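# Lift the brick, cube and marble together in hand

## Task

Grasp the yellow toy brick, the red wooden cube and the glass marble and finish with all three held firmly in the single hand, motionless, above the table and clearly higher than where they began. Each may touch only the hand or the other two. The task fails if any hand motor still shows moving in hand_stopped_by at the end.

## Robot and tools

ROBOT. One six-joint arm carrying a five-finger right hand. Its base sits at (0, 0, +0.035) m in the scene frame, tilted very slightly. The scene frame has its origin on the table top under the base, +z up, and +y to the left when facing along +x. A two-camera stand stands next to the table.

HAND POINT. All poses refer to a point fixed to the palm: 0.05 m in front of it and 0.15 m out from the wrist face. Its +z runs along the straight fingers, +y points out of the palm, +x runs across the palm away from the thumb. Straight fingertips reach 0.06-0.07 m past the point along +z, with their centre lines 0.06 m toward -y. A rigid bracket on the little-finger side of the wrist sticks out about 0.10 m across the palm and can strike objects. With fingers level, the wrist can sit below the point (up to 0.11 m palm down, 0.23 m palm up) and reach the table first. Reported positions can be a few cm off.

execute_actions(actions, cameras). actions is a list of actions; each action is a table of 1 to 15 rows, each row one control step of 1/30 s; a short table repeats its final row up to step 15. Every row has 14 numbers, all in [-1, 1]:
- dx, dy, dz, rx, ry, rz: an offset of the hand point from the Hand target it had when this action began, along scene-frame axes; every row counts from that same start, not from the row before. 1.0 = 0.6 m or 180 degrees. rx, ry, rz form one rotation vector, turning about the Hand target position. Repeating an offset in a later action moves further.
- little, ring, middle, index, thumb_bend, thumb_turn: absolute motor targets. Fingers and thumb_bend: +1 straight/open, -1 curled/closed. thumb_turn: +1 beside the palm, -1 swung in front of it, facing the fingers.
- force_limit: closing stops at fingertip load from about 0 N (-1) to 10 N (+1), 15 N for the two thumb motors.
- speed: roughly 0 at -1 rising to full at +0.48 and above; full travel takes 0.49 s.
cameras: names, ["all"], or []. By default images appear only for an empty actions list, which is also a way to just look.

move(target, speed, blend, stop_force, zero, blocking, cameras). target is one 14-number row as above, or a list of up to 15 such rows; every pose part is an offset from the current Hand target (the same one for all rows in a list), scene axes, same scale. Tool numbers for the first row go out immediately; later rows' tool numbers go out on arrival once things are at rest. speed: path top speed in m/s, 0.002 to 3.6, default 0.25 (turns at twice that in rad/s); one value or one per leg. blend: corner rounding in m, 0 = stop at each point. stop_force: 3 to 120 N; ends the path when the wrist sensor feels that much resistance, then backs off slightly and holds; the Hand target becomes that pose; all rows must then share tool numbers; use it slowly; omit it when pulling away from contact. zero (only with stop_force): true re-zeroes before the move. blocking=false returns after about 0.5 s while the move continues (not allowed with stop_force). The result adds a move: line: done (within 3 mm and 2 degrees), off_target, moving, held, or fault, plus limits=paced (pose clipped) or limits=held (steps withheld). Neither done nor off_target says whether anything is touched. Paths do not avoid obstacles; do not route near the arm's base, as the elbow can whip round.

wait(seconds 0-3600): lets time run; a running move continues. stop(): brakes the current move. zoom_image(camera, region=[x0, y0, x1, y1] pixels, at most 504x504) on a camera from the latest images; cameras: cam_head_left, cam_head_right, cam_high, cam_low, cam_wrist, all 672x504. show_instructions(): reference images. zero_wrist_force(): re-zeroes the wrist sensor. finished_scene(scene): ends the scene, irreversible.

RESULTS. end_effector_position (m), end_effector_quat_wxyz and velocities in the scene frame; Hand target is the last commanded pose after clipping, the base for the next offsets. The hand point often stops short; a fresh execute_actions with zero offsets re-requests it, or send the gap as an offset. Orientation commands are clipped to 32 degrees from the measured one each step. hand_measured, hand_stopped_by (moving, target, force, stalled, fault) and hand_load_n (positive = pushing finger open) follow the row's motor order. Wrist force/torque are in the hand's own axes. MOTOR HOT, FAULT and OVER-TEMPERATURE lines warn of stops.

GRIPPING. A motor starts only when its target changes by at least 0.002, then runs until it arrives or reaches force_limit and locks. To keep a grip, resend identical numbers; to squeeze harder, raise force_limit and send a target more closed than hand_measured; to loosen, send a target more open. For gentle closing use speed about -0.94 or lower. Thumb turned in front closes round things 0.035-0.065 m thick; thumb tip and index pad can pinch light things up to about 0.08 m. A dropping hand_load_n near 0 means a lost grip. At the start, read a result first and resend its hand numbers to keep the hand still.

AVOID. Net force near 150 N on the arm or held items, or joint contact torque over its limit (wrist joints 26 N m, others 139 N m), or joints straying from plan, gives a 10 s fault stop. The arm is stiff: aim only slightly past firm contact. Do not drop items, swing loads fast, overload fingers, or let anything leave the table. Long holds or stretched poses heat motors toward a braking stop.

Each tool is called after "Emit:" in YAML: its name, and indented under it one key for each argument.

Reference images:

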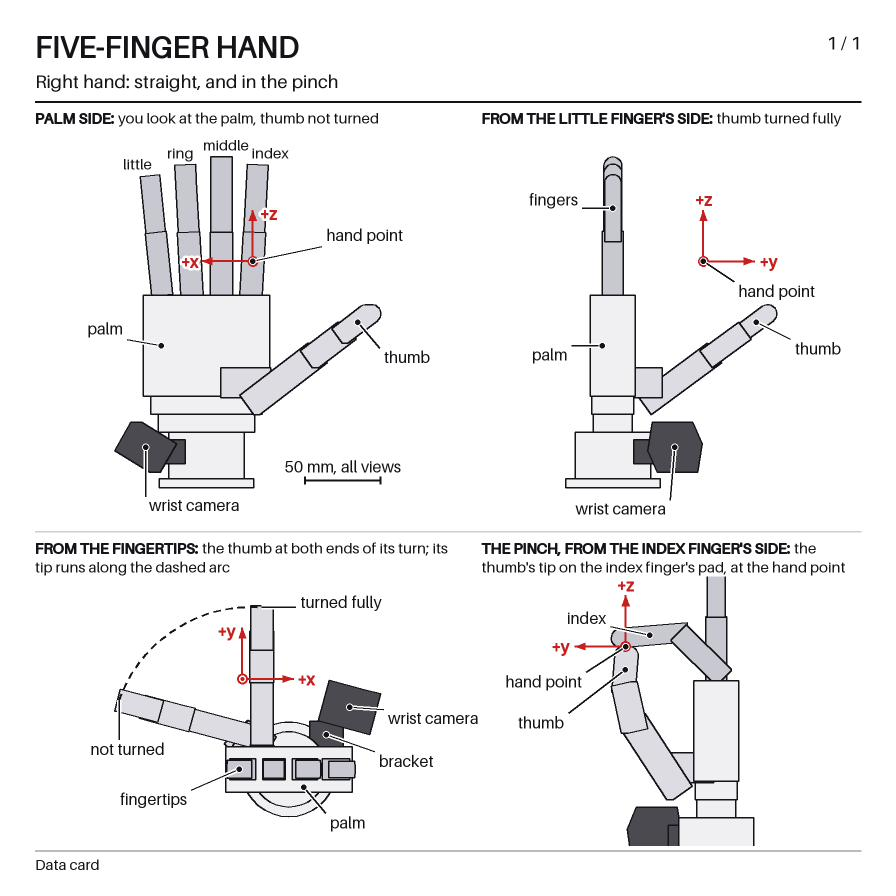

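## Session

Emit:
execute_actions:
  actions: []

Scene clock: 0.00 s.
end_effector_position=(+0.3813, +0.0522, +0.3707) hand_measured=(+1.000, +1.000, +1.000, +1.000, +1.000, +1.000) hand_load_n=(+0.0, +0.0, +0.0, +0.0, +0.0, +0.0) hand_stopped_by=(target, target, target, target, target, target) hand_force_limit=0.00 hand_speed=-0.80 end_effector_quat_wxyz=(-0.393, +0.449, +0.580, +0.555)
Joint positions: [-0.935 -1.299 2.215 2.111 0.877 -1.768]
Joint velocities: within noise
Joint torques (N m): no reading
Wrist force (N): no reading
Wrist torque (N m): no reading
Wrist force, peak (N): no reading
Hand target: +0.3813, +0.0522, +0.3707; -0.393, +0.449, +0.580, +0.555

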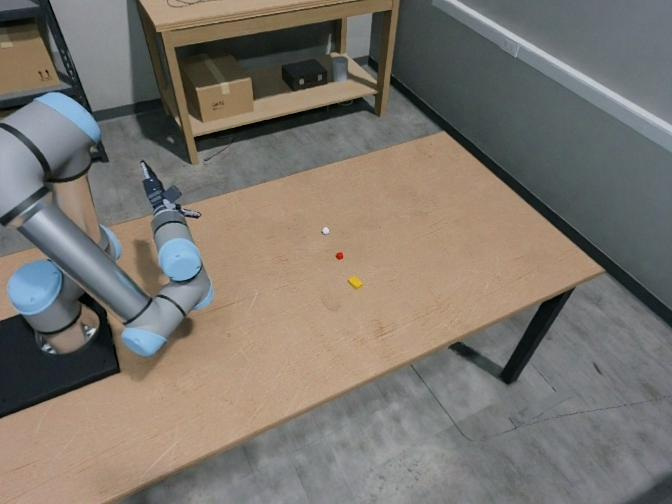

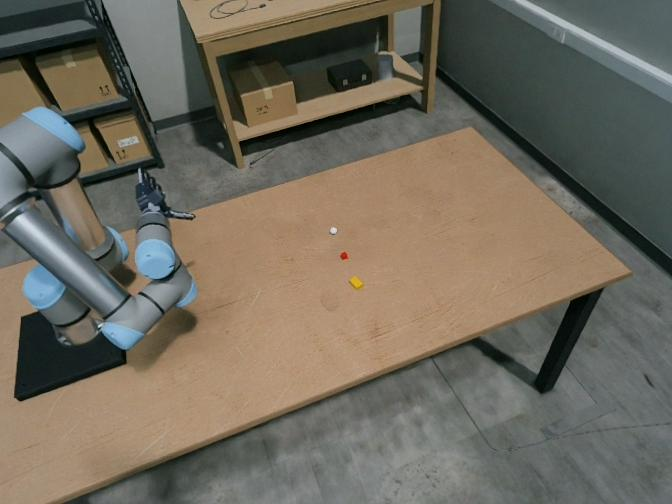

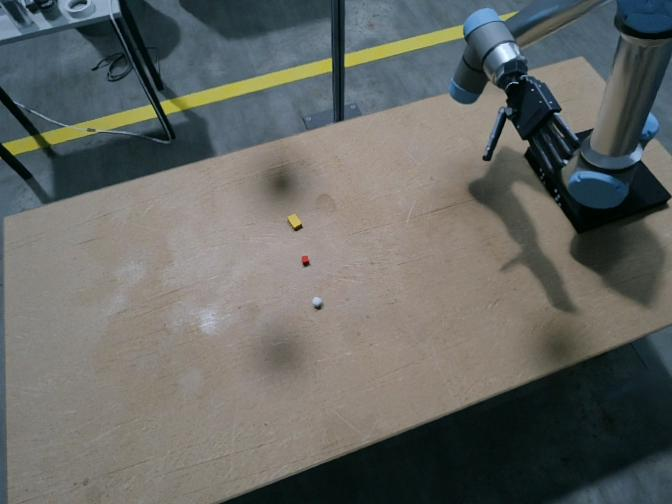

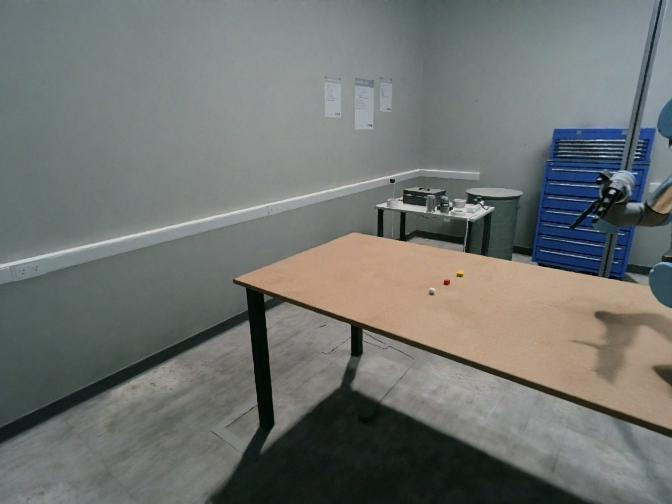

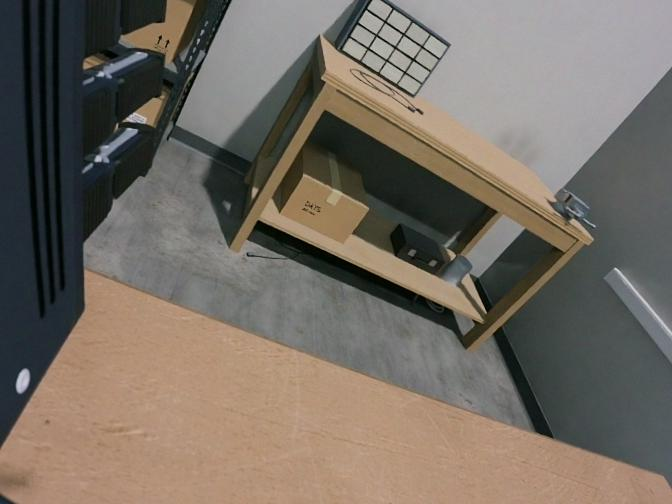

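Emit:
zoom_image:
  camera: "cam_head_left"
  region: [290, 210, 390, 310]

Emit:
zoom_image:
  camera: "cam_head_right"
  region: [300, 210, 400, 310]

Emit:
zoom_image:
  camera: "cam_high"
  region: [260, 200, 360, 320]

Scaled by 5.040 from the camera's image (finer frame: 960x720).

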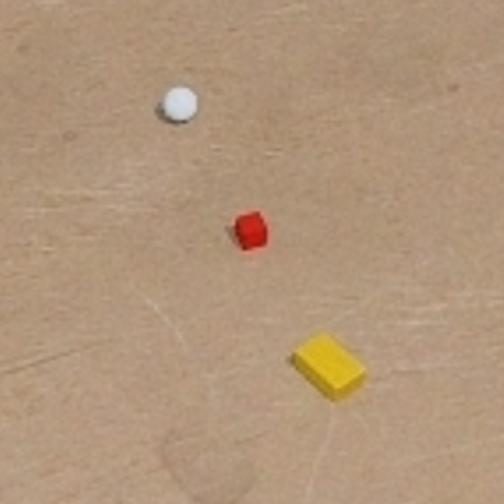

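Scaled by 5.040 from the camera's image (finer frame: 960x720).

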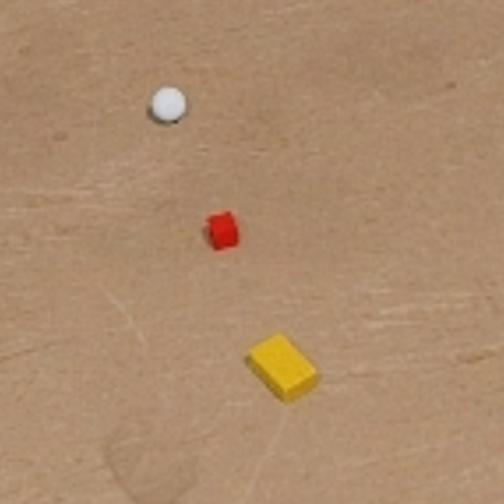

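Scaled by 4.200 from the camera's image (finer frame: 960x720).

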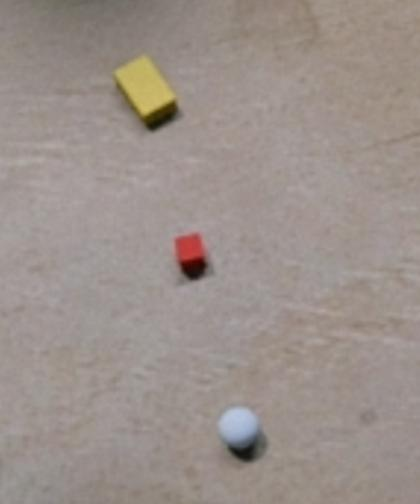

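Emit:
move:
  target: [0.198, -0.17, 0.016, -0.3062, -0.5229, 0.1784, 1, 1, 1, 1, 1, 1, 0, -0.8]
  speed: 0.6

Scene clock: 280.27 s.
end_effector_position=(+0.5001, -0.0498, +0.3803) hand_measured=(+1.000, +1.000, +1.000, +1.000, +1.000, +1.000) hand_load_n=(+0.0, +0.0, +0.0, +0.0, -0.5, +0.0) hand_stopped_by=(target, target, target, target, target, target) hand_force_limit=0.00 hand_speed=-0.80 end_effector_quat_wxyz=(+0.238, -0.117, +0.921, +0.286)
Joint positions: [-0.829 -1.138 1.388 1.55 0.862 -2.711]
Joint torques (N m): [-7.53 -31.18 -26.03 1.47 -3.73 -1.64]
Wrist force (N): [0.6 -0.8 0.6]
Wrist torque (N m): [-0.07 0.04 0.07]
Wrist force, peak (N): [0.2 -1.4 0.8]
Hand target: +0.5001, -0.0498, +0.3803; +0.238, -0.117, +0.921, +0.286
Off the commanded pose: 0.000 m, 0 deg.
move: done

Emit:
move:
  target: [0.245, -0.25, -0.18, -0.4028, -0.2247, 0.2755, 1, 1, 1, 1, 1, 1, 0, -0.8]
  speed: 0.6
  cameras: ["cam_wrist", "cam_head_left", "cam_high"]

Scene clock: 285.87 s.
end_effector_position=(+0.6471, -0.1998, +0.2723) hand_measured=(+1.000, +1.000, +1.000, +1.000, +1.000, +1.000) hand_load_n=(+0.0, +0.0, +0.0, +0.0, +0.0, +0.0) hand_stopped_by=(target, target, target, target, target, target) hand_force_limit=0.00 hand_speed=-0.80 end_effector_quat_wxyz=(-0.271, +0.654, -0.653, +0.271)
Joint positions: [-0.662 -0.963 0.978 0.902 1.154 -3.645]
Joint torques (N m): [-6.81 -54.94 -12.21 -0.17 -3.16 -1.81]
Wrist force (N): [-0.3 2.0 1.3]
Wrist torque (N m): [0.05 0.10 0.09]
Wrist force, peak (N): [-0.3 2.0 1.3]
Hand target: +0.6471, -0.1998, +0.2723; -0.271, +0.654, -0.653, +0.271
Off the commanded pose: 0.000 m, 0 deg.
move: done
cam_wrist: T_world_to_cam=[[-0.72513, -0.24944, -0.64184, 0.58752], [-0.48936, 0.84244, 0.22546, 0.427], [0.48447, 0.47758, -0.73294, 0.09457]] pos_world=[0.58917, -0.25834, 0.35014]
Images, in order (width x height): cam_head_left 672x504, cam_high 672x504, cam_wrist 672x504.

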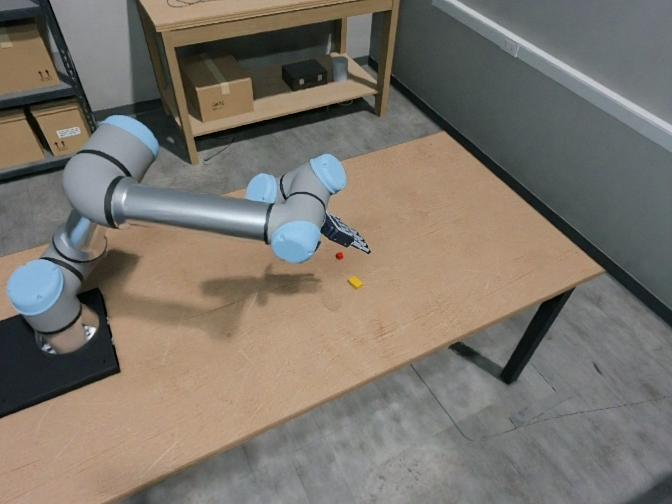

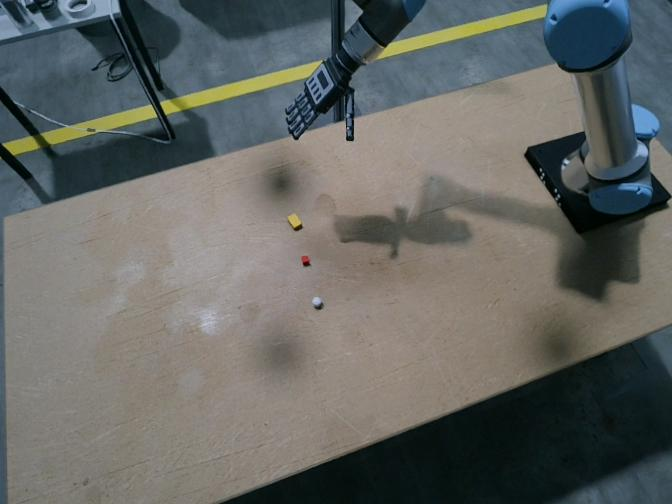

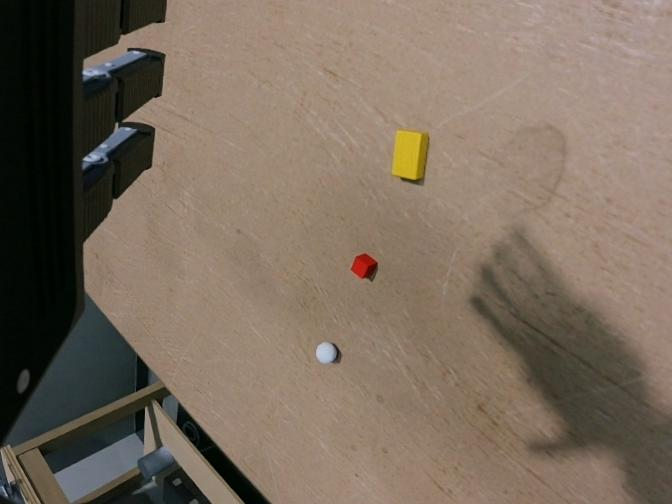

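Emit:
zoom_image:
  camera: "cam_wrist"
  region: [300, 110, 460, 390]

Scaled by 1.800 from the camera's image (finer frame: 960x720).

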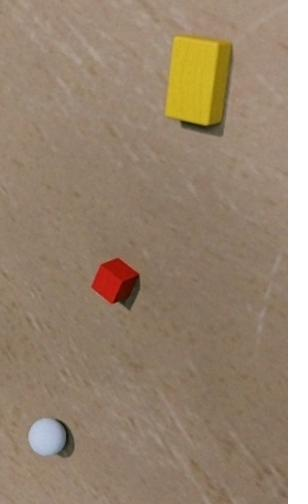

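Emit:
zoom_image:
  camera: "cam_wrist"
  region: [340, 245, 390, 295]

Emit:
zoom_image:
  camera: "cam_wrist"
  region: [380, 120, 440, 190]

Scaled by 10.080 from the camera's image (finer frame: 960x720).

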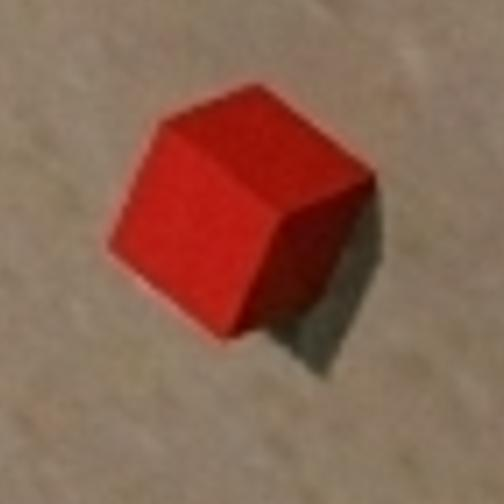

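Scaled by 7.200 from the camera's image (finer frame: 960x720).

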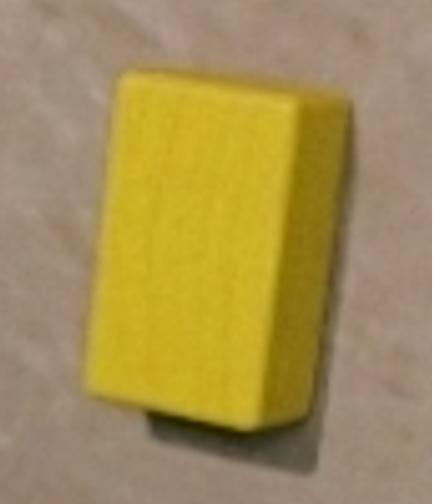

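Emit:
move:
  target: [0.1977, 0.0813, -0.3288, 0.019, -0.1548, 0.0762, 1, 1, 0.3, 0.3, 0.22, -1, 0, 0.3]
  speed: 0.4
  cameras: ["cam_wrist", "cam_head_right", "cam_high"]

Scene clock: 333.63 s.
end_effector_position=(+0.7657, -0.1510, +0.0750) hand_measured=(+1.000, +1.000, +0.300, +0.300, +0.220, -1.000) hand_load_n=(+0.0, +0.0, +0.0, +0.0, +0.0, +0.0) hand_stopped_by=(target, target, target, target, target, target) hand_force_limit=0.00 hand_speed=0.30 end_effector_quat_wxyz=(-0.469, +0.634, -0.494, +0.367)
Joint positions: [-0.634 -0.761 1.323 -0.087 0.774 -3.5]
Joint torques (N m): [12.21 -46.12 -9.61 -1.11 -1.02 1.77]
Wrist force (N): [-0.3 1.9 0.9]
Wrist torque (N m): [0.02 0.11 0.01]
Wrist force, peak (N): [-0.7 3.4 1.6]
Hand target: +0.7657, -0.1511, +0.0750; -0.469, +0.634, -0.494, +0.367
Off the commanded pose: 0.000 m, 0 deg.
move: done
cam_wrist: T_world_to_cam=[[-0.26836, -0.32407, -0.90717, 0.21793], [-0.72575, 0.68727, -0.03083, 0.66527], [0.63346, 0.65011, -0.41963, -0.24234]] pos_world=[0.69482, -0.22905, 0.11651]
Images, in order (width x height): cam_head_right 672x504, cam_high 672x504, cam_wrist 672x504.

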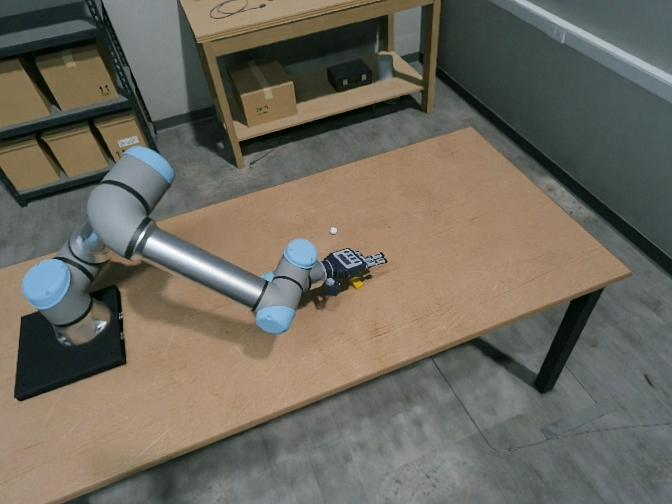

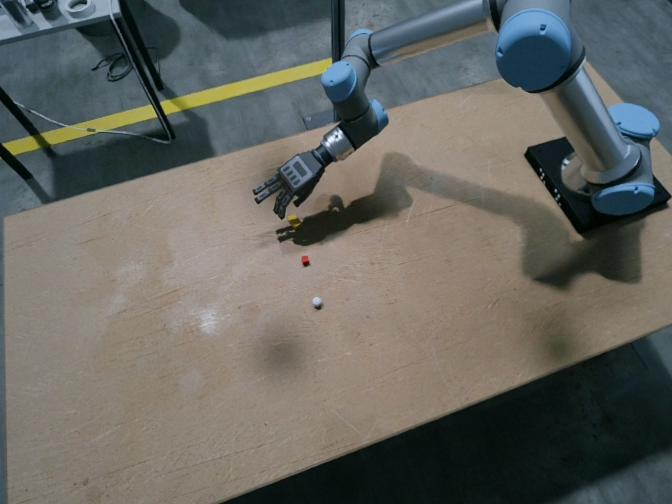

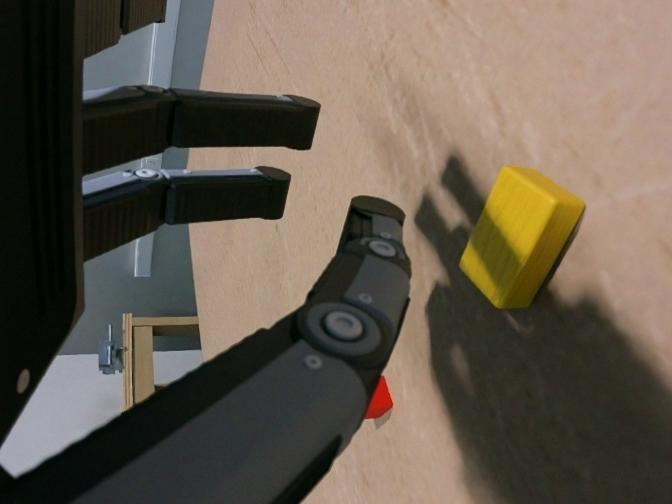

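Emit:
zoom_image:
  camera: "cam_wrist"
  region: [340, 150, 610, 330]

Scaled by 1.867 from the camera's image (finer frame: 960x720).

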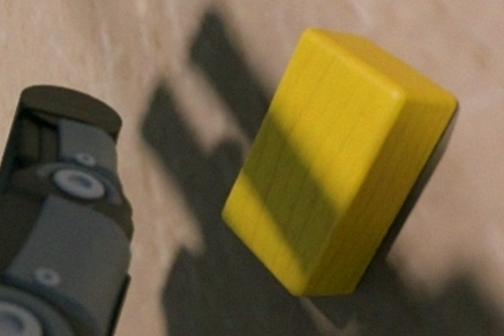

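Emit:
move:
  target: [0, 0, 0, 0, 0, 0, 1, 1, -0.1, -0.1, 0.22, -0.85, 0, 0.3]
  cameras: ["cam_wrist"]

Scene clock: 405.53 s.
end_effector_position=(+0.7657, -0.1511, +0.0750) hand_measured=(+1.000, +1.000, -0.100, -0.100, +0.220, -0.850) hand_load_n=(+0.0, +0.0, +0.0, +0.0, +0.0, +0.0) hand_stopped_by=(target, target, target, target, target, target) hand_force_limit=0.00 hand_speed=0.30 end_effector_quat_wxyz=(-0.469, +0.634, -0.494, +0.367)
Joint positions: [-0.634 -0.761 1.324 -0.087 0.774 -3.5]
Joint torques (N m): [11.94 -46.48 -11.14 -0.83 2 1.87]
Wrist force (N): [-0.4 2.0 0.9]
Wrist torque (N m): [0.05 0.12 0.01]
Wrist force, peak (N): [-0.1 2.4 1.1]
Hand target: +0.7657, -0.1511, +0.0750; -0.469, +0.634, -0.494, +0.367
Off the commanded pose: 0.000 m, 0 deg.
move: done
cam_wrist: T_world_to_cam=[[-0.2684, -0.32403, -0.90717, 0.21796], [-0.72564, 0.68738, -0.03083, 0.66523], [0.63356, 0.65001, -0.41963, -0.24243]] pos_world=[0.69482, -0.22905, 0.11651]

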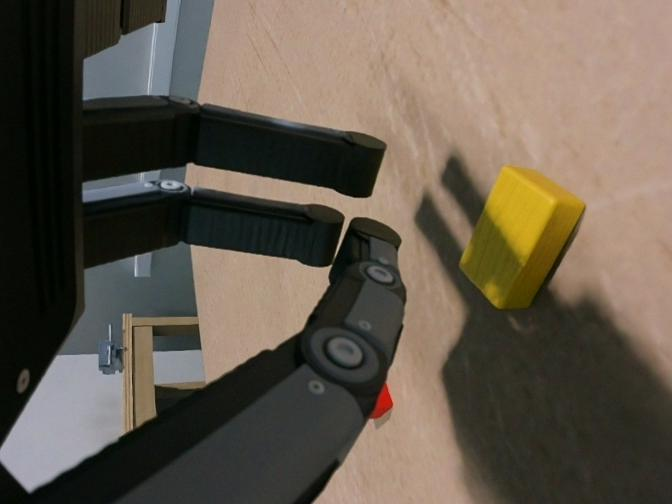

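Emit:
move:
  target: [-0.0102, 0.0026, -0.0883, -0.00806, 0.03234, 0, 1, 1, 0.4, 0.4, 0.22, -0.78, 0, 0.4]
  speed: 0.12
  cameras: ["cam_wrist"]

Scene clock: 434.07 s.
end_effector_position=(+0.7596, -0.1495, +0.0221) hand_measured=(+1.000, +1.000, +0.400, +0.400, +0.220, -0.780) hand_load_n=(+0.0, +0.0, +0.0, +0.0, +0.0, +0.0) hand_stopped_by=(target, target, target, target, target, target) hand_force_limit=0.00 hand_speed=0.40 end_effector_quat_wxyz=(-0.435, +0.657, -0.513, +0.340)
Joint positions: [-0.62 -0.678 1.274 0.007 0.826 -3.584]
Joint torques (N m): [12.86 -46.96 -25.77 1.82 2.01 -1.96]
Wrist force (N): [-0.3 2.0 1.0]
Wrist torque (N m): [0.02 0.08 0.13]
Wrist force, peak (N): [-0.2 2.4 1.7]
Hand target: +0.7596, -0.1495, +0.0220; -0.435, +0.657, -0.513, +0.340
Off the commanded pose: 0.000 m, 0 deg.
move: done
cam_wrist: T_world_to_cam=[[-0.35848, -0.34648, -0.86686, 0.23299], [-0.72589, 0.68734, 0.02546, 0.65707], [0.587, 0.63837, -0.4979, -0.22638]] pos_world=[0.69337, -0.22639, 0.07252]

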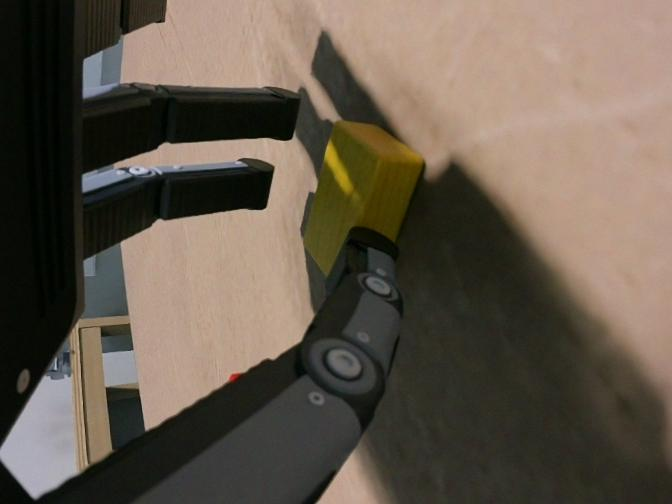

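Emit:
zoom_image:
  camera: "cam_wrist"
  region: [240, 80, 460, 320]

Scaled by 2.100 from the camera's image (finer frame: 960x720).

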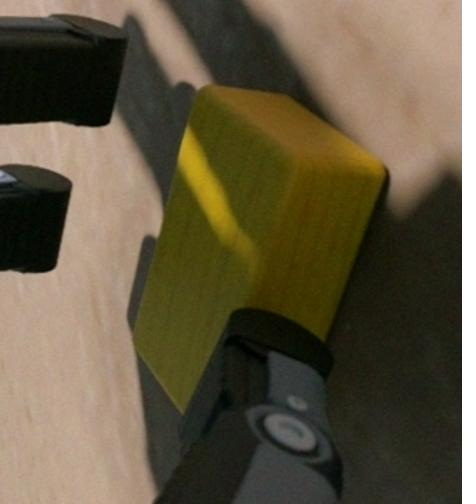

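Emit:
move:
  target: [0, 0, -0.0133, 0, 0, 0, 1, 1, 0.4, 0.4, 0.22, -0.78, 0, 0.4]
  speed: 0.02
  stop_force: 4
  cameras: ["cam_wrist"]

Scene clock: 451.43 s.
end_effector_position=(+0.7596, -0.1495, +0.0140) hand_measured=(+1.000, +1.000, +0.400, +0.400, +0.220, -0.780) hand_load_n=(+0.0, +0.0, +0.0, +0.0, +0.0, +0.0) hand_stopped_by=(target, target, target, target, target, target) hand_force_limit=0.00 hand_speed=0.40 end_effector_quat_wxyz=(-0.435, +0.657, -0.513, +0.340)
Joint positions: [-0.621 -0.667 1.276 -0.006 0.826 -3.585]
Joint torques (N m): [-7.12 -48.1 -8.36 -0.78 -3.28 -1.47]
Wrist force (N): [-0.2 1.7 0.9]
Wrist torque (N m): [-0.01 0.08 0.13]
Wrist force, peak (N): [0.0 2.6 0.8]
Hand target: +0.7596, -0.1495, +0.0140; -0.435, +0.657, -0.513, +0.340
Off the commanded pose: 0.000 m, 0 deg.
move: done
cam_wrist: T_world_to_cam=[[-0.35862, -0.3465, -0.86679, 0.22614], [-0.7259, 0.68732, 0.02557, 0.65727], [0.58691, 0.63838, -0.49801, -0.23029]] pos_world=[0.69337, -0.22639, 0.06452]

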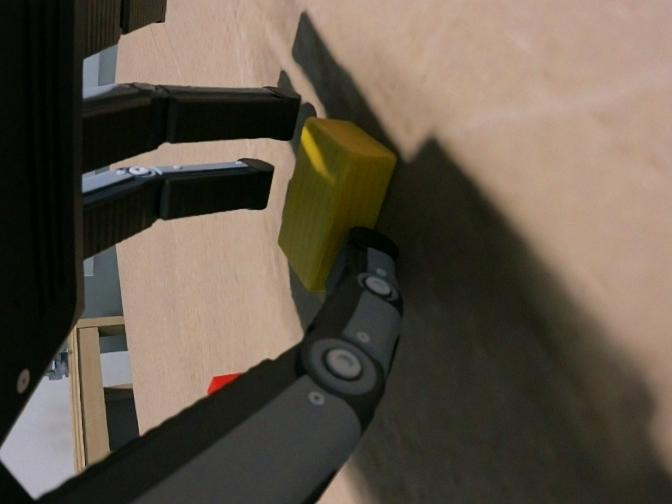

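Emit:
move:
  target: [0, 0, 0, 0, 0, 0, 1, 1, -0.2, -0.2, 0.22, -0.78, -0.4, -0.86]
  cameras: ["cam_wrist"]

Scene clock: 455.97 s.
end_effector_position=(+0.7596, -0.1495, +0.0140) hand_measured=(+1.000, +1.000, +0.260, +0.052, +0.220, -0.780) hand_load_n=(+0.0, +0.0, +3.0, +7.0, +2.0, +0.0) hand_stopped_by=(target, target, force, force, target, target) hand_force_limit=-0.40 hand_speed=-0.86 end_effector_quat_wxyz=(-0.435, +0.657, -0.513, +0.340)
Joint positions: [-0.621 -0.667 1.276 -0.006 0.826 -3.585]
Joint torques (N m): [-7.01 -47.91 -10.14 2.59 0.17 0.54]
Wrist force (N): [-0.2 -4.3 0.8]
Wrist torque (N m): [0.09 0.06 0.05]
Wrist force, peak (N): [-0.1 -4.8 1.4]
Hand target: +0.7596, -0.1495, +0.0140; -0.435, +0.657, -0.513, +0.340
Off the commanded pose: 0.000 m, 0 deg.
move: done
cam_wrist: T_world_to_cam=[[-0.35854, -0.34647, -0.86684, 0.2261], [-0.72592, 0.68731, 0.02554, 0.65728], [0.58693, 0.63841, -0.49794, -0.23031]] pos_world=[0.69337, -0.22639, 0.06452]

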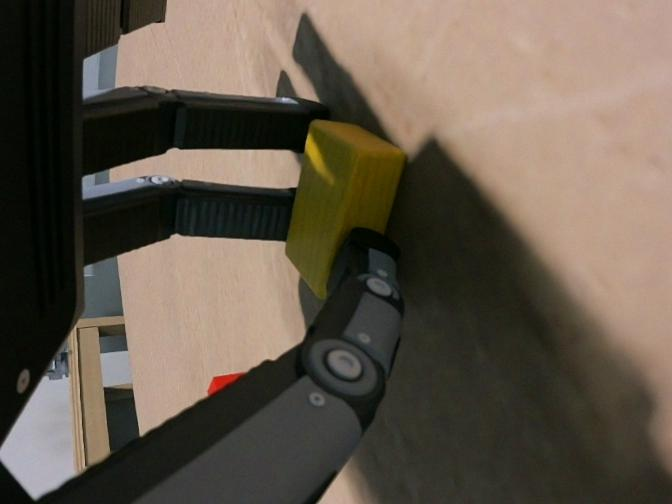

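Emit:
zoom_image:
  camera: "cam_wrist"
  region: [180, 70, 440, 310]

Scaled by 1.938 from the camera's image (finer frame: 960x720).

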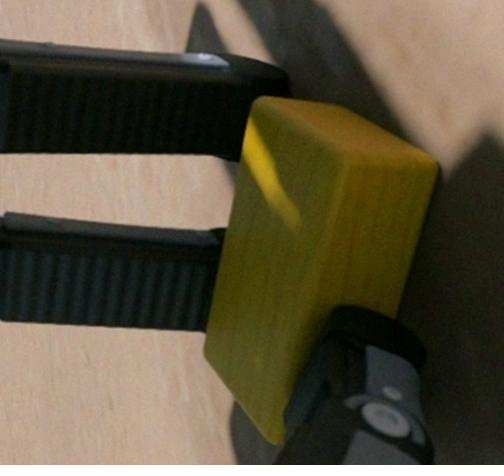

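Emit:
move:
  target: [0, 0, 0.0067, 0, 0, 0, 1, 1, -0.2, -0.2, 0.22, -0.78, -0.4, -0.86]
  speed: 0.03

Emit:
move:
  target: [0, 0, 0, 0, 0, 0, 1, 1, -0.25, -0.2, 0.22, -0.78, -0.4, -0.9]
  cameras: ["cam_wrist"]

Scene clock: 467.73 s.
end_effector_position=(+0.7596, -0.1496, +0.0180) hand_measured=(+1.000, +1.000, +0.260, +0.052, +0.222, -0.780) hand_load_n=(+0.0, +0.0, +0.0, +6.0, +4.0, +0.0) hand_stopped_by=(target, target, force, force, target, target) hand_force_limit=-0.40 hand_speed=-0.86 end_effector_quat_wxyz=(-0.435, +0.657, -0.513, +0.340)
Joint positions: [-0.62 -0.673 1.275 0.001 0.826 -3.584]
Joint torques (N m): [11.91 -61.97 -25.5 1.82 1.93 1.63]
Wrist force (N): [-0.3 2.0 1.0]
Wrist torque (N m): [0.02 0.09 0.14]
Wrist force, peak (N): [0.0 -4.6 1.4]
Hand target: +0.7596, -0.1495, +0.0181; -0.435, +0.657, -0.513, +0.340
Off the commanded pose: 0.000 m, 0 deg.
move: done

Scene clock: 468.70 s.
end_effector_position=(+0.7596, -0.1495, +0.0181) hand_measured=(+1.000, +1.000, +0.066, +0.052, +0.222, -0.780) hand_load_n=(+0.0, +0.0, +4.0, +4.5, +6.0, +2.5) hand_stopped_by=(target, target, force, force, target, target) hand_force_limit=-0.40 hand_speed=-0.90 end_effector_quat_wxyz=(-0.435, +0.657, -0.513, +0.340)
Joint positions: [-0.62 -0.673 1.275 0.001 0.826 -3.584]
Joint torques (N m): [12.89 -61.92 -25.64 1.76 1.97 1.19]
Wrist force (N): [-0.1 2.2 0.8]
Wrist torque (N m): [0.07 0.06 0.15]
Wrist force, peak (N): [-0.1 2.4 1.1]
Hand target: +0.7596, -0.1495, +0.0181; -0.435, +0.657, -0.513, +0.340
Off the commanded pose: 0.000 m, 0 deg.
move: done
cam_wrist: T_world_to_cam=[[-0.35862, -0.3465, -0.86679, 0.22961], [-0.7259, 0.68732, 0.02557, 0.65717], [0.58691, 0.63838, -0.49801, -0.2283]] pos_world=[0.69337, -0.22639, 0.06852]

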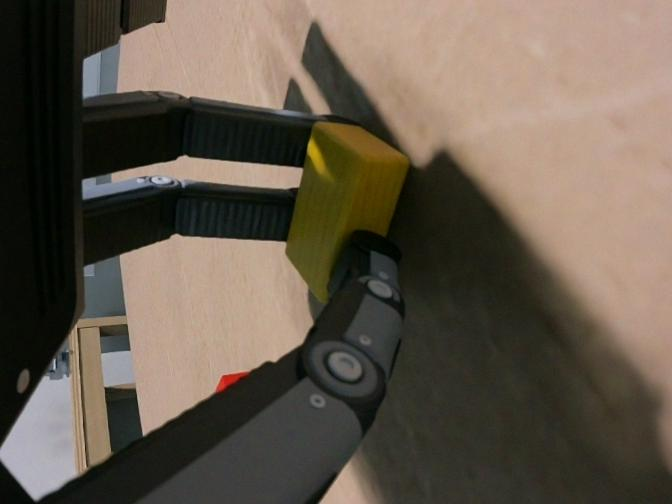

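Emit:
move:
  target: [0, 0, 0.0333, 0, 0, 0, 1, 1, -0.25, -0.2, 0.22, -0.78, -0.4, -0.9]
  speed: 0.06
  cameras: ["cam_wrist"]

Emit:
zoom_image:
  camera: "cam_wrist"
  region: [180, 70, 440, 330]

Scene clock: 474.50 s.
end_effector_position=(+0.7596, -0.1495, +0.0380) hand_measured=(+1.000, +1.000, +0.066, +0.052, +0.222, -0.780) hand_load_n=(+0.0, -0.5, +4.0, +4.0, +5.5, +2.5) hand_stopped_by=(target, target, force, force, target, target) hand_force_limit=-0.40 hand_speed=-0.90 end_effector_quat_wxyz=(-0.435, +0.657, -0.513, +0.340)
Joint positions: [-0.62 -0.699 1.267 0.035 0.827 -3.584]
Joint torques (N m): [12.88 -61.74 -25.9 2.01 2.18 0.89]
Wrist force (N): [-0.4 1.9 1.1]
Wrist torque (N m): [0.00 0.11 0.08]
Wrist force, peak (N): [-0.2 2.5 1.2]
Hand target: +0.7596, -0.1495, +0.0380; -0.435, +0.657, -0.513, +0.340
Off the commanded pose: 0.000 m, 0 deg.
move: done
cam_wrist: T_world_to_cam=[[-0.35857, -0.34644, -0.86684, 0.24684], [-0.7259, 0.68732, 0.02557, 0.65666], [0.58693, 0.63841, -0.49794, -0.21841]] pos_world=[0.69337, -0.22639, 0.08842]

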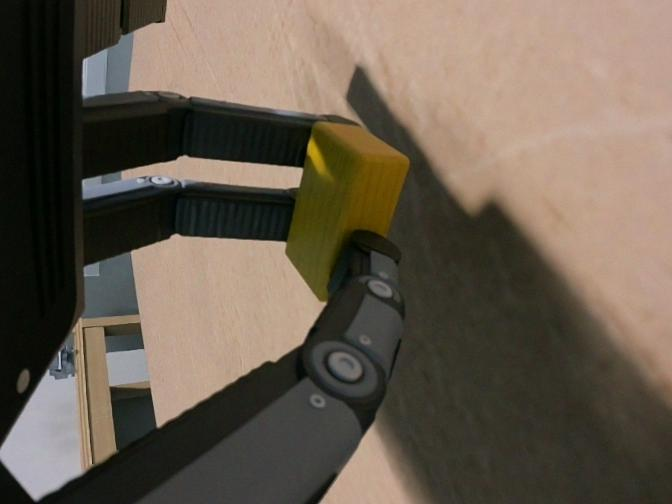

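Scaled by 1.938 from the camera's image (finer frame: 960x720).

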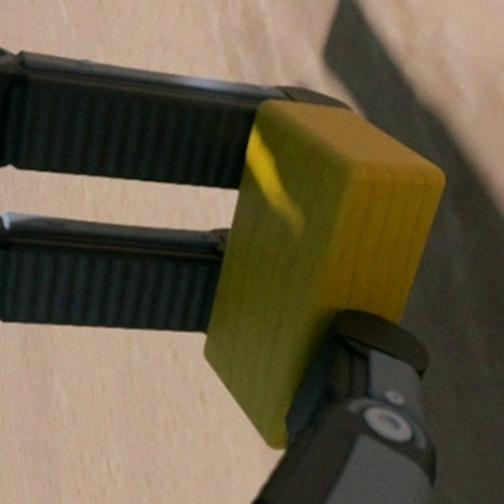

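Emit:
move:
  target: [-0.1062, 0.1932, -0.0133, 0, 0, -0.1111, 1, 1, -0.25, -0.2, 0.22, -0.78, -0.4, -0.9]
  speed: 0.2
  cameras: ["cam_wrist"]

Scene clock: 501.10 s.
end_effector_position=(+0.6959, -0.0336, +0.0301) hand_measured=(+1.000, +1.000, +0.066, +0.052, +0.222, -0.780) hand_load_n=(+0.0, +0.0, +4.0, +4.5, +5.5, +2.0) hand_stopped_by=(target, target, force, force, target, target) hand_force_limit=-0.40 hand_speed=-0.90 end_effector_quat_wxyz=(+0.369, -0.558, +0.619, -0.411)
Joint positions: [-0.378 -0.954 1.763 -0.371 1.347 -3.262]
Joint torques (N m): [12.23 -49.95 -7.45 -1.57 2.34 1.8]
Wrist force (N): [0.1 2.3 1.7]
Wrist torque (N m): [0.03 0.04 0.09]
Wrist force, peak (N): [-1.3 3.1 0.6]
Hand target: +0.6959, -0.0336, +0.0301; +0.369, -0.558, +0.619, -0.411
Off the commanded pose: 0.000 m, 0 deg.
move: done
cam_wrist: T_world_to_cam=[[-0.45548, -0.20301, -0.86679, 0.32954], [-0.4472, 0.89407, 0.02559, 0.34394], [0.76977, 0.39928, -0.49802, -0.3942]] pos_world=[0.60735, -0.08321, 0.08052]

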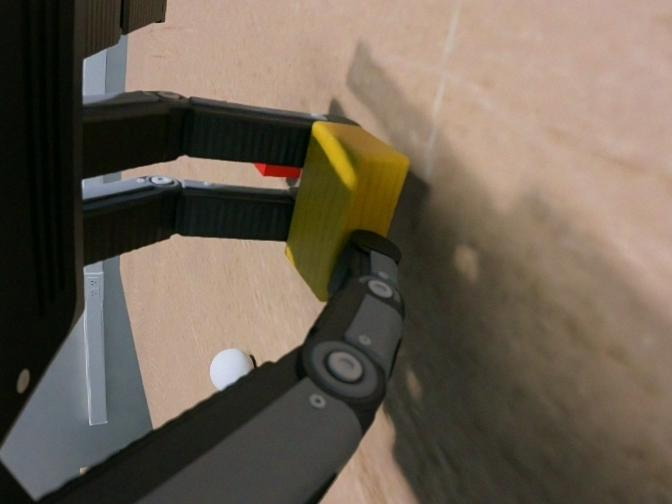

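Emit:
move:
  target: [0, 0, -0.0177, 0, 0, 0, 1, 1, -0.25, -0.2, 0.22, -0.78, -0.4, -0.9]
  speed: 0.05

Emit:
move:
  target: [0, 0, 0, 0, 0, 0, 1, 1, -0.25, 0.76, 0.22, -0.78, -0.4, -0.6]
  cameras: ["cam_wrist"]

Emit:
zoom_image:
  camera: "cam_wrist"
  region: [180, 70, 440, 330]

Scene clock: 506.30 s.
end_effector_position=(+0.6959, -0.0336, +0.0195) hand_measured=(+1.000, +1.000, +0.066, +0.052, +0.222, -0.780) hand_load_n=(+0.0, +0.0, +4.0, +4.5, +5.5, +2.5) hand_stopped_by=(target, target, force, force, target, target) hand_force_limit=-0.40 hand_speed=-0.90 end_effector_quat_wxyz=(+0.369, -0.558, +0.619, -0.411)
Joint positions: [-0.379 -0.936 1.768 -0.393 1.347 -3.262]
Joint torques (N m): [-7.36 -35.36 -7.36 -1.64 -2.87 -1.72]
Wrist force (N): [-0.4 2.4 1.3]
Wrist torque (N m): [0.07 0.12 0.07]
Wrist force, peak (N): [-0.3 2.8 1.4]
Hand target: +0.6959, -0.0336, +0.0194; +0.369, -0.558, +0.619, -0.411
Off the commanded pose: 0.000 m, 0 deg.
move: done

Scene clock: 507.23 s.
end_effector_position=(+0.6959, -0.0336, +0.0194) hand_measured=(+1.000, +1.000, +0.066, +0.760, +0.220, -0.780) hand_load_n=(+0.0, +0.0, +0.5, +0.0, +0.5, +0.0) hand_stopped_by=(target, target, force, target, target, target) hand_force_limit=-0.40 hand_speed=-0.60 end_effector_quat_wxyz=(+0.369, -0.558, +0.619, -0.411)
Joint positions: [-0.379 -0.936 1.768 -0.393 1.347 -3.262]
Joint torques (N m): [-7.6 -35.77 -8.17 -1.34 -2.67 -1.77]
Wrist force (N): [-0.2 2.7 1.1]
Wrist torque (N m): [0.13 0.10 0.09]
Wrist force, peak (N): [-0.2 2.9 1.2]
Hand target: +0.6959, -0.0336, +0.0194; +0.369, -0.558, +0.619, -0.411
Off the commanded pose: 0.000 m, 0 deg.
move: done
cam_wrist: T_world_to_cam=[[-0.45552, -0.20298, -0.86678, 0.32039], [-0.44711, 0.89411, 0.02558, 0.34407], [0.7698, 0.3992, -0.49804, -0.39954]] pos_world=[0.60735, -0.08311, 0.06992]

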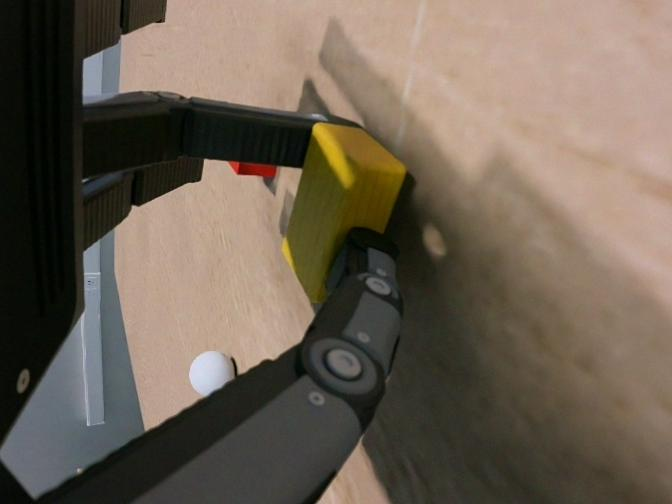

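Scaled by 1.938 from the camera's image (finer frame: 960x720).

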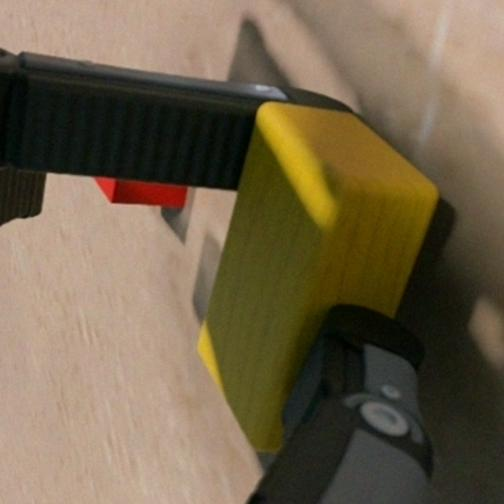

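Emit:
move:
  target: [0, 0, 0, 0, 0, 0, 1, 1, -0.3, 0.76, 0.22, -0.78, -0.4, -0.93]
  cameras: ["cam_wrist"]

Emit:
zoom_image:
  camera: "cam_wrist"
  region: [180, 70, 440, 330]

Scene clock: 513.03 s.
end_effector_position=(+0.6959, -0.0336, +0.0194) hand_measured=(+1.000, +1.000, +0.054, +0.760, +0.220, -0.780) hand_load_n=(+0.0, +0.0, +3.5, +0.0, +2.0, +1.0) hand_stopped_by=(target, target, force, target, target, target) hand_force_limit=-0.40 hand_speed=-0.93 end_effector_quat_wxyz=(+0.369, -0.558, +0.619, -0.411)
Joint positions: [-0.379 -0.936 1.768 -0.393 1.347 -3.262]
Joint torques (N m): [-6.81 -36.31 -12.6 -0.4 -2.21 -1.73]
Wrist force (N): [-0.1 2.5 1.5]
Wrist torque (N m): [0.06 0.08 0.08]
Wrist force, peak (N): [-0.1 2.7 1.4]
Hand target: +0.6959, -0.0336, +0.0194; +0.369, -0.558, +0.619, -0.411
Off the commanded pose: 0.000 m, 0 deg.
move: done
cam_wrist: T_world_to_cam=[[-0.45552, -0.20298, -0.86678, 0.32039], [-0.44711, 0.89411, 0.02558, 0.34407], [0.7698, 0.3992, -0.49804, -0.39954]] pos_world=[0.60735, -0.08311, 0.06992]

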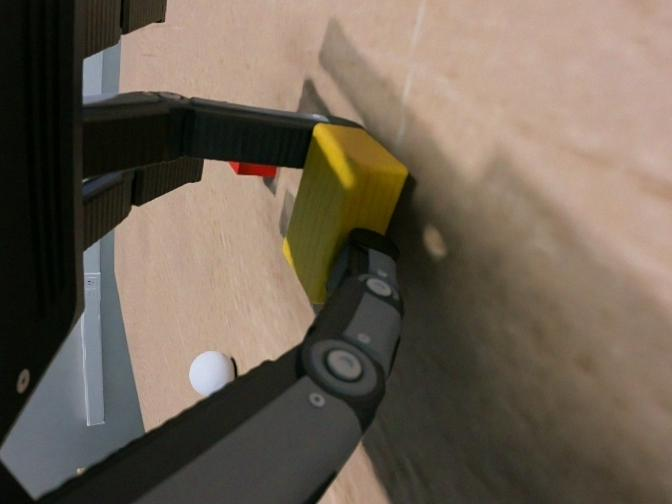

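Scaled by 1.938 from the camera's image (finer frame: 960x720).

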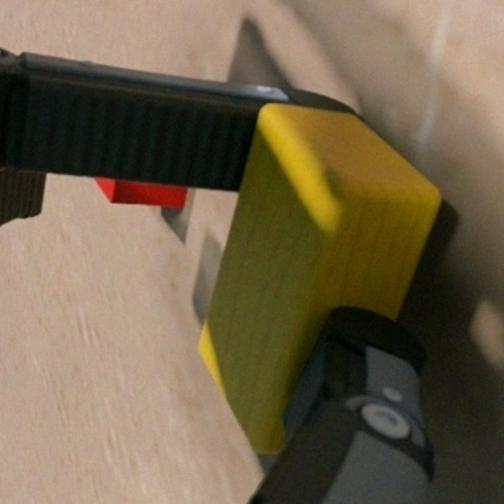

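Emit:
move:
  target: [0.086, -0.011, 0, 0, 0, 0.01667, 1, 1, -0.3, 0.76, 0.22, -0.78, -0.4, -0.93]
  speed: 0.06
  cameras: ["cam_wrist", "cam_high"]

Emit:
zoom_image:
  camera: "cam_wrist"
  region: [180, 70, 440, 330]

Emit:
zoom_image:
  camera: "cam_high"
  region: [270, 215, 370, 290]

Scene clock: 534.70 s.
end_effector_position=(+0.7475, -0.0402, +0.0194) hand_measured=(+1.000, +1.000, +0.054, +0.760, +0.220, -0.780) hand_load_n=(+0.0, +0.0, +3.5, +0.0, +2.0, +1.5) hand_stopped_by=(target, target, force, target, target, target) hand_force_limit=-0.40 hand_speed=-0.93 end_effector_quat_wxyz=(-0.380, +0.574, -0.604, +0.401)
Joint positions: [-0.375 -0.84 1.584 -0.3 1.302 -3.283]
Joint torques (N m): [12.22 -41.22 -24.04 1.21 -2.83 -1.77]
Wrist force (N): [0.0 2.6 1.2]
Wrist torque (N m): [0.11 0.06 0.18]
Wrist force, peak (N): [0.2 2.8 1.7]
Hand target: +0.7475, -0.0402, +0.0194; -0.380, +0.574, -0.604, +0.401
Off the commanded pose: 0.000 m, 0 deg.
move: done
cam_wrist: T_world_to_cam=[[-0.44427, -0.22655, -0.86678, 0.3332], [-0.49326, 0.8695, 0.02556, 0.40656], [0.74788, 0.4389, -0.49804, -0.41864]] pos_world=[0.66166, -0.09428, 0.06992]
Images, in order (width x height): cam_high 672x504, cam_wrist 672x504.

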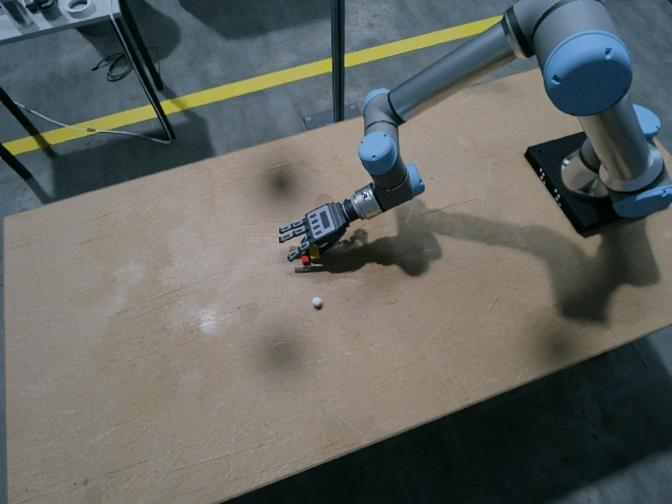

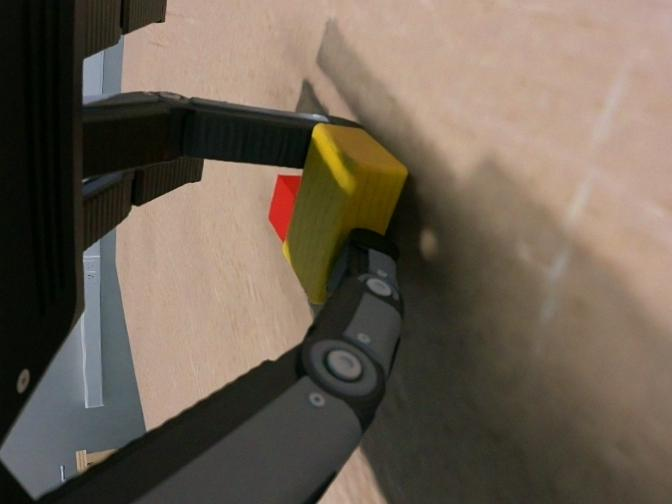

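Scaled by 1.938 from the camera's image (finer frame: 960x720).

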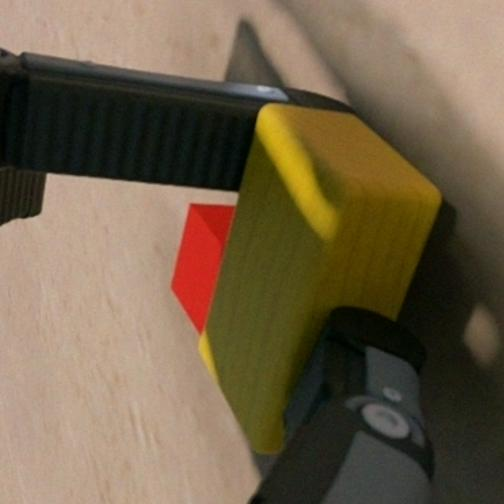

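Scaled by 5.040 from the camera's image (finer frame: 960x720).

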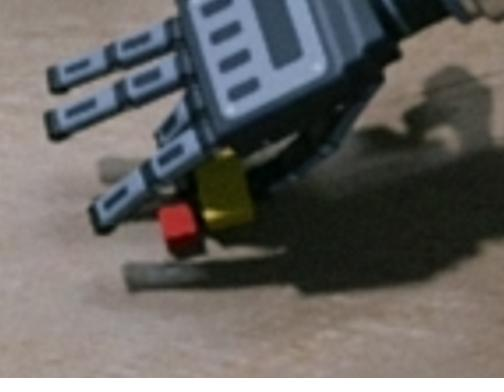

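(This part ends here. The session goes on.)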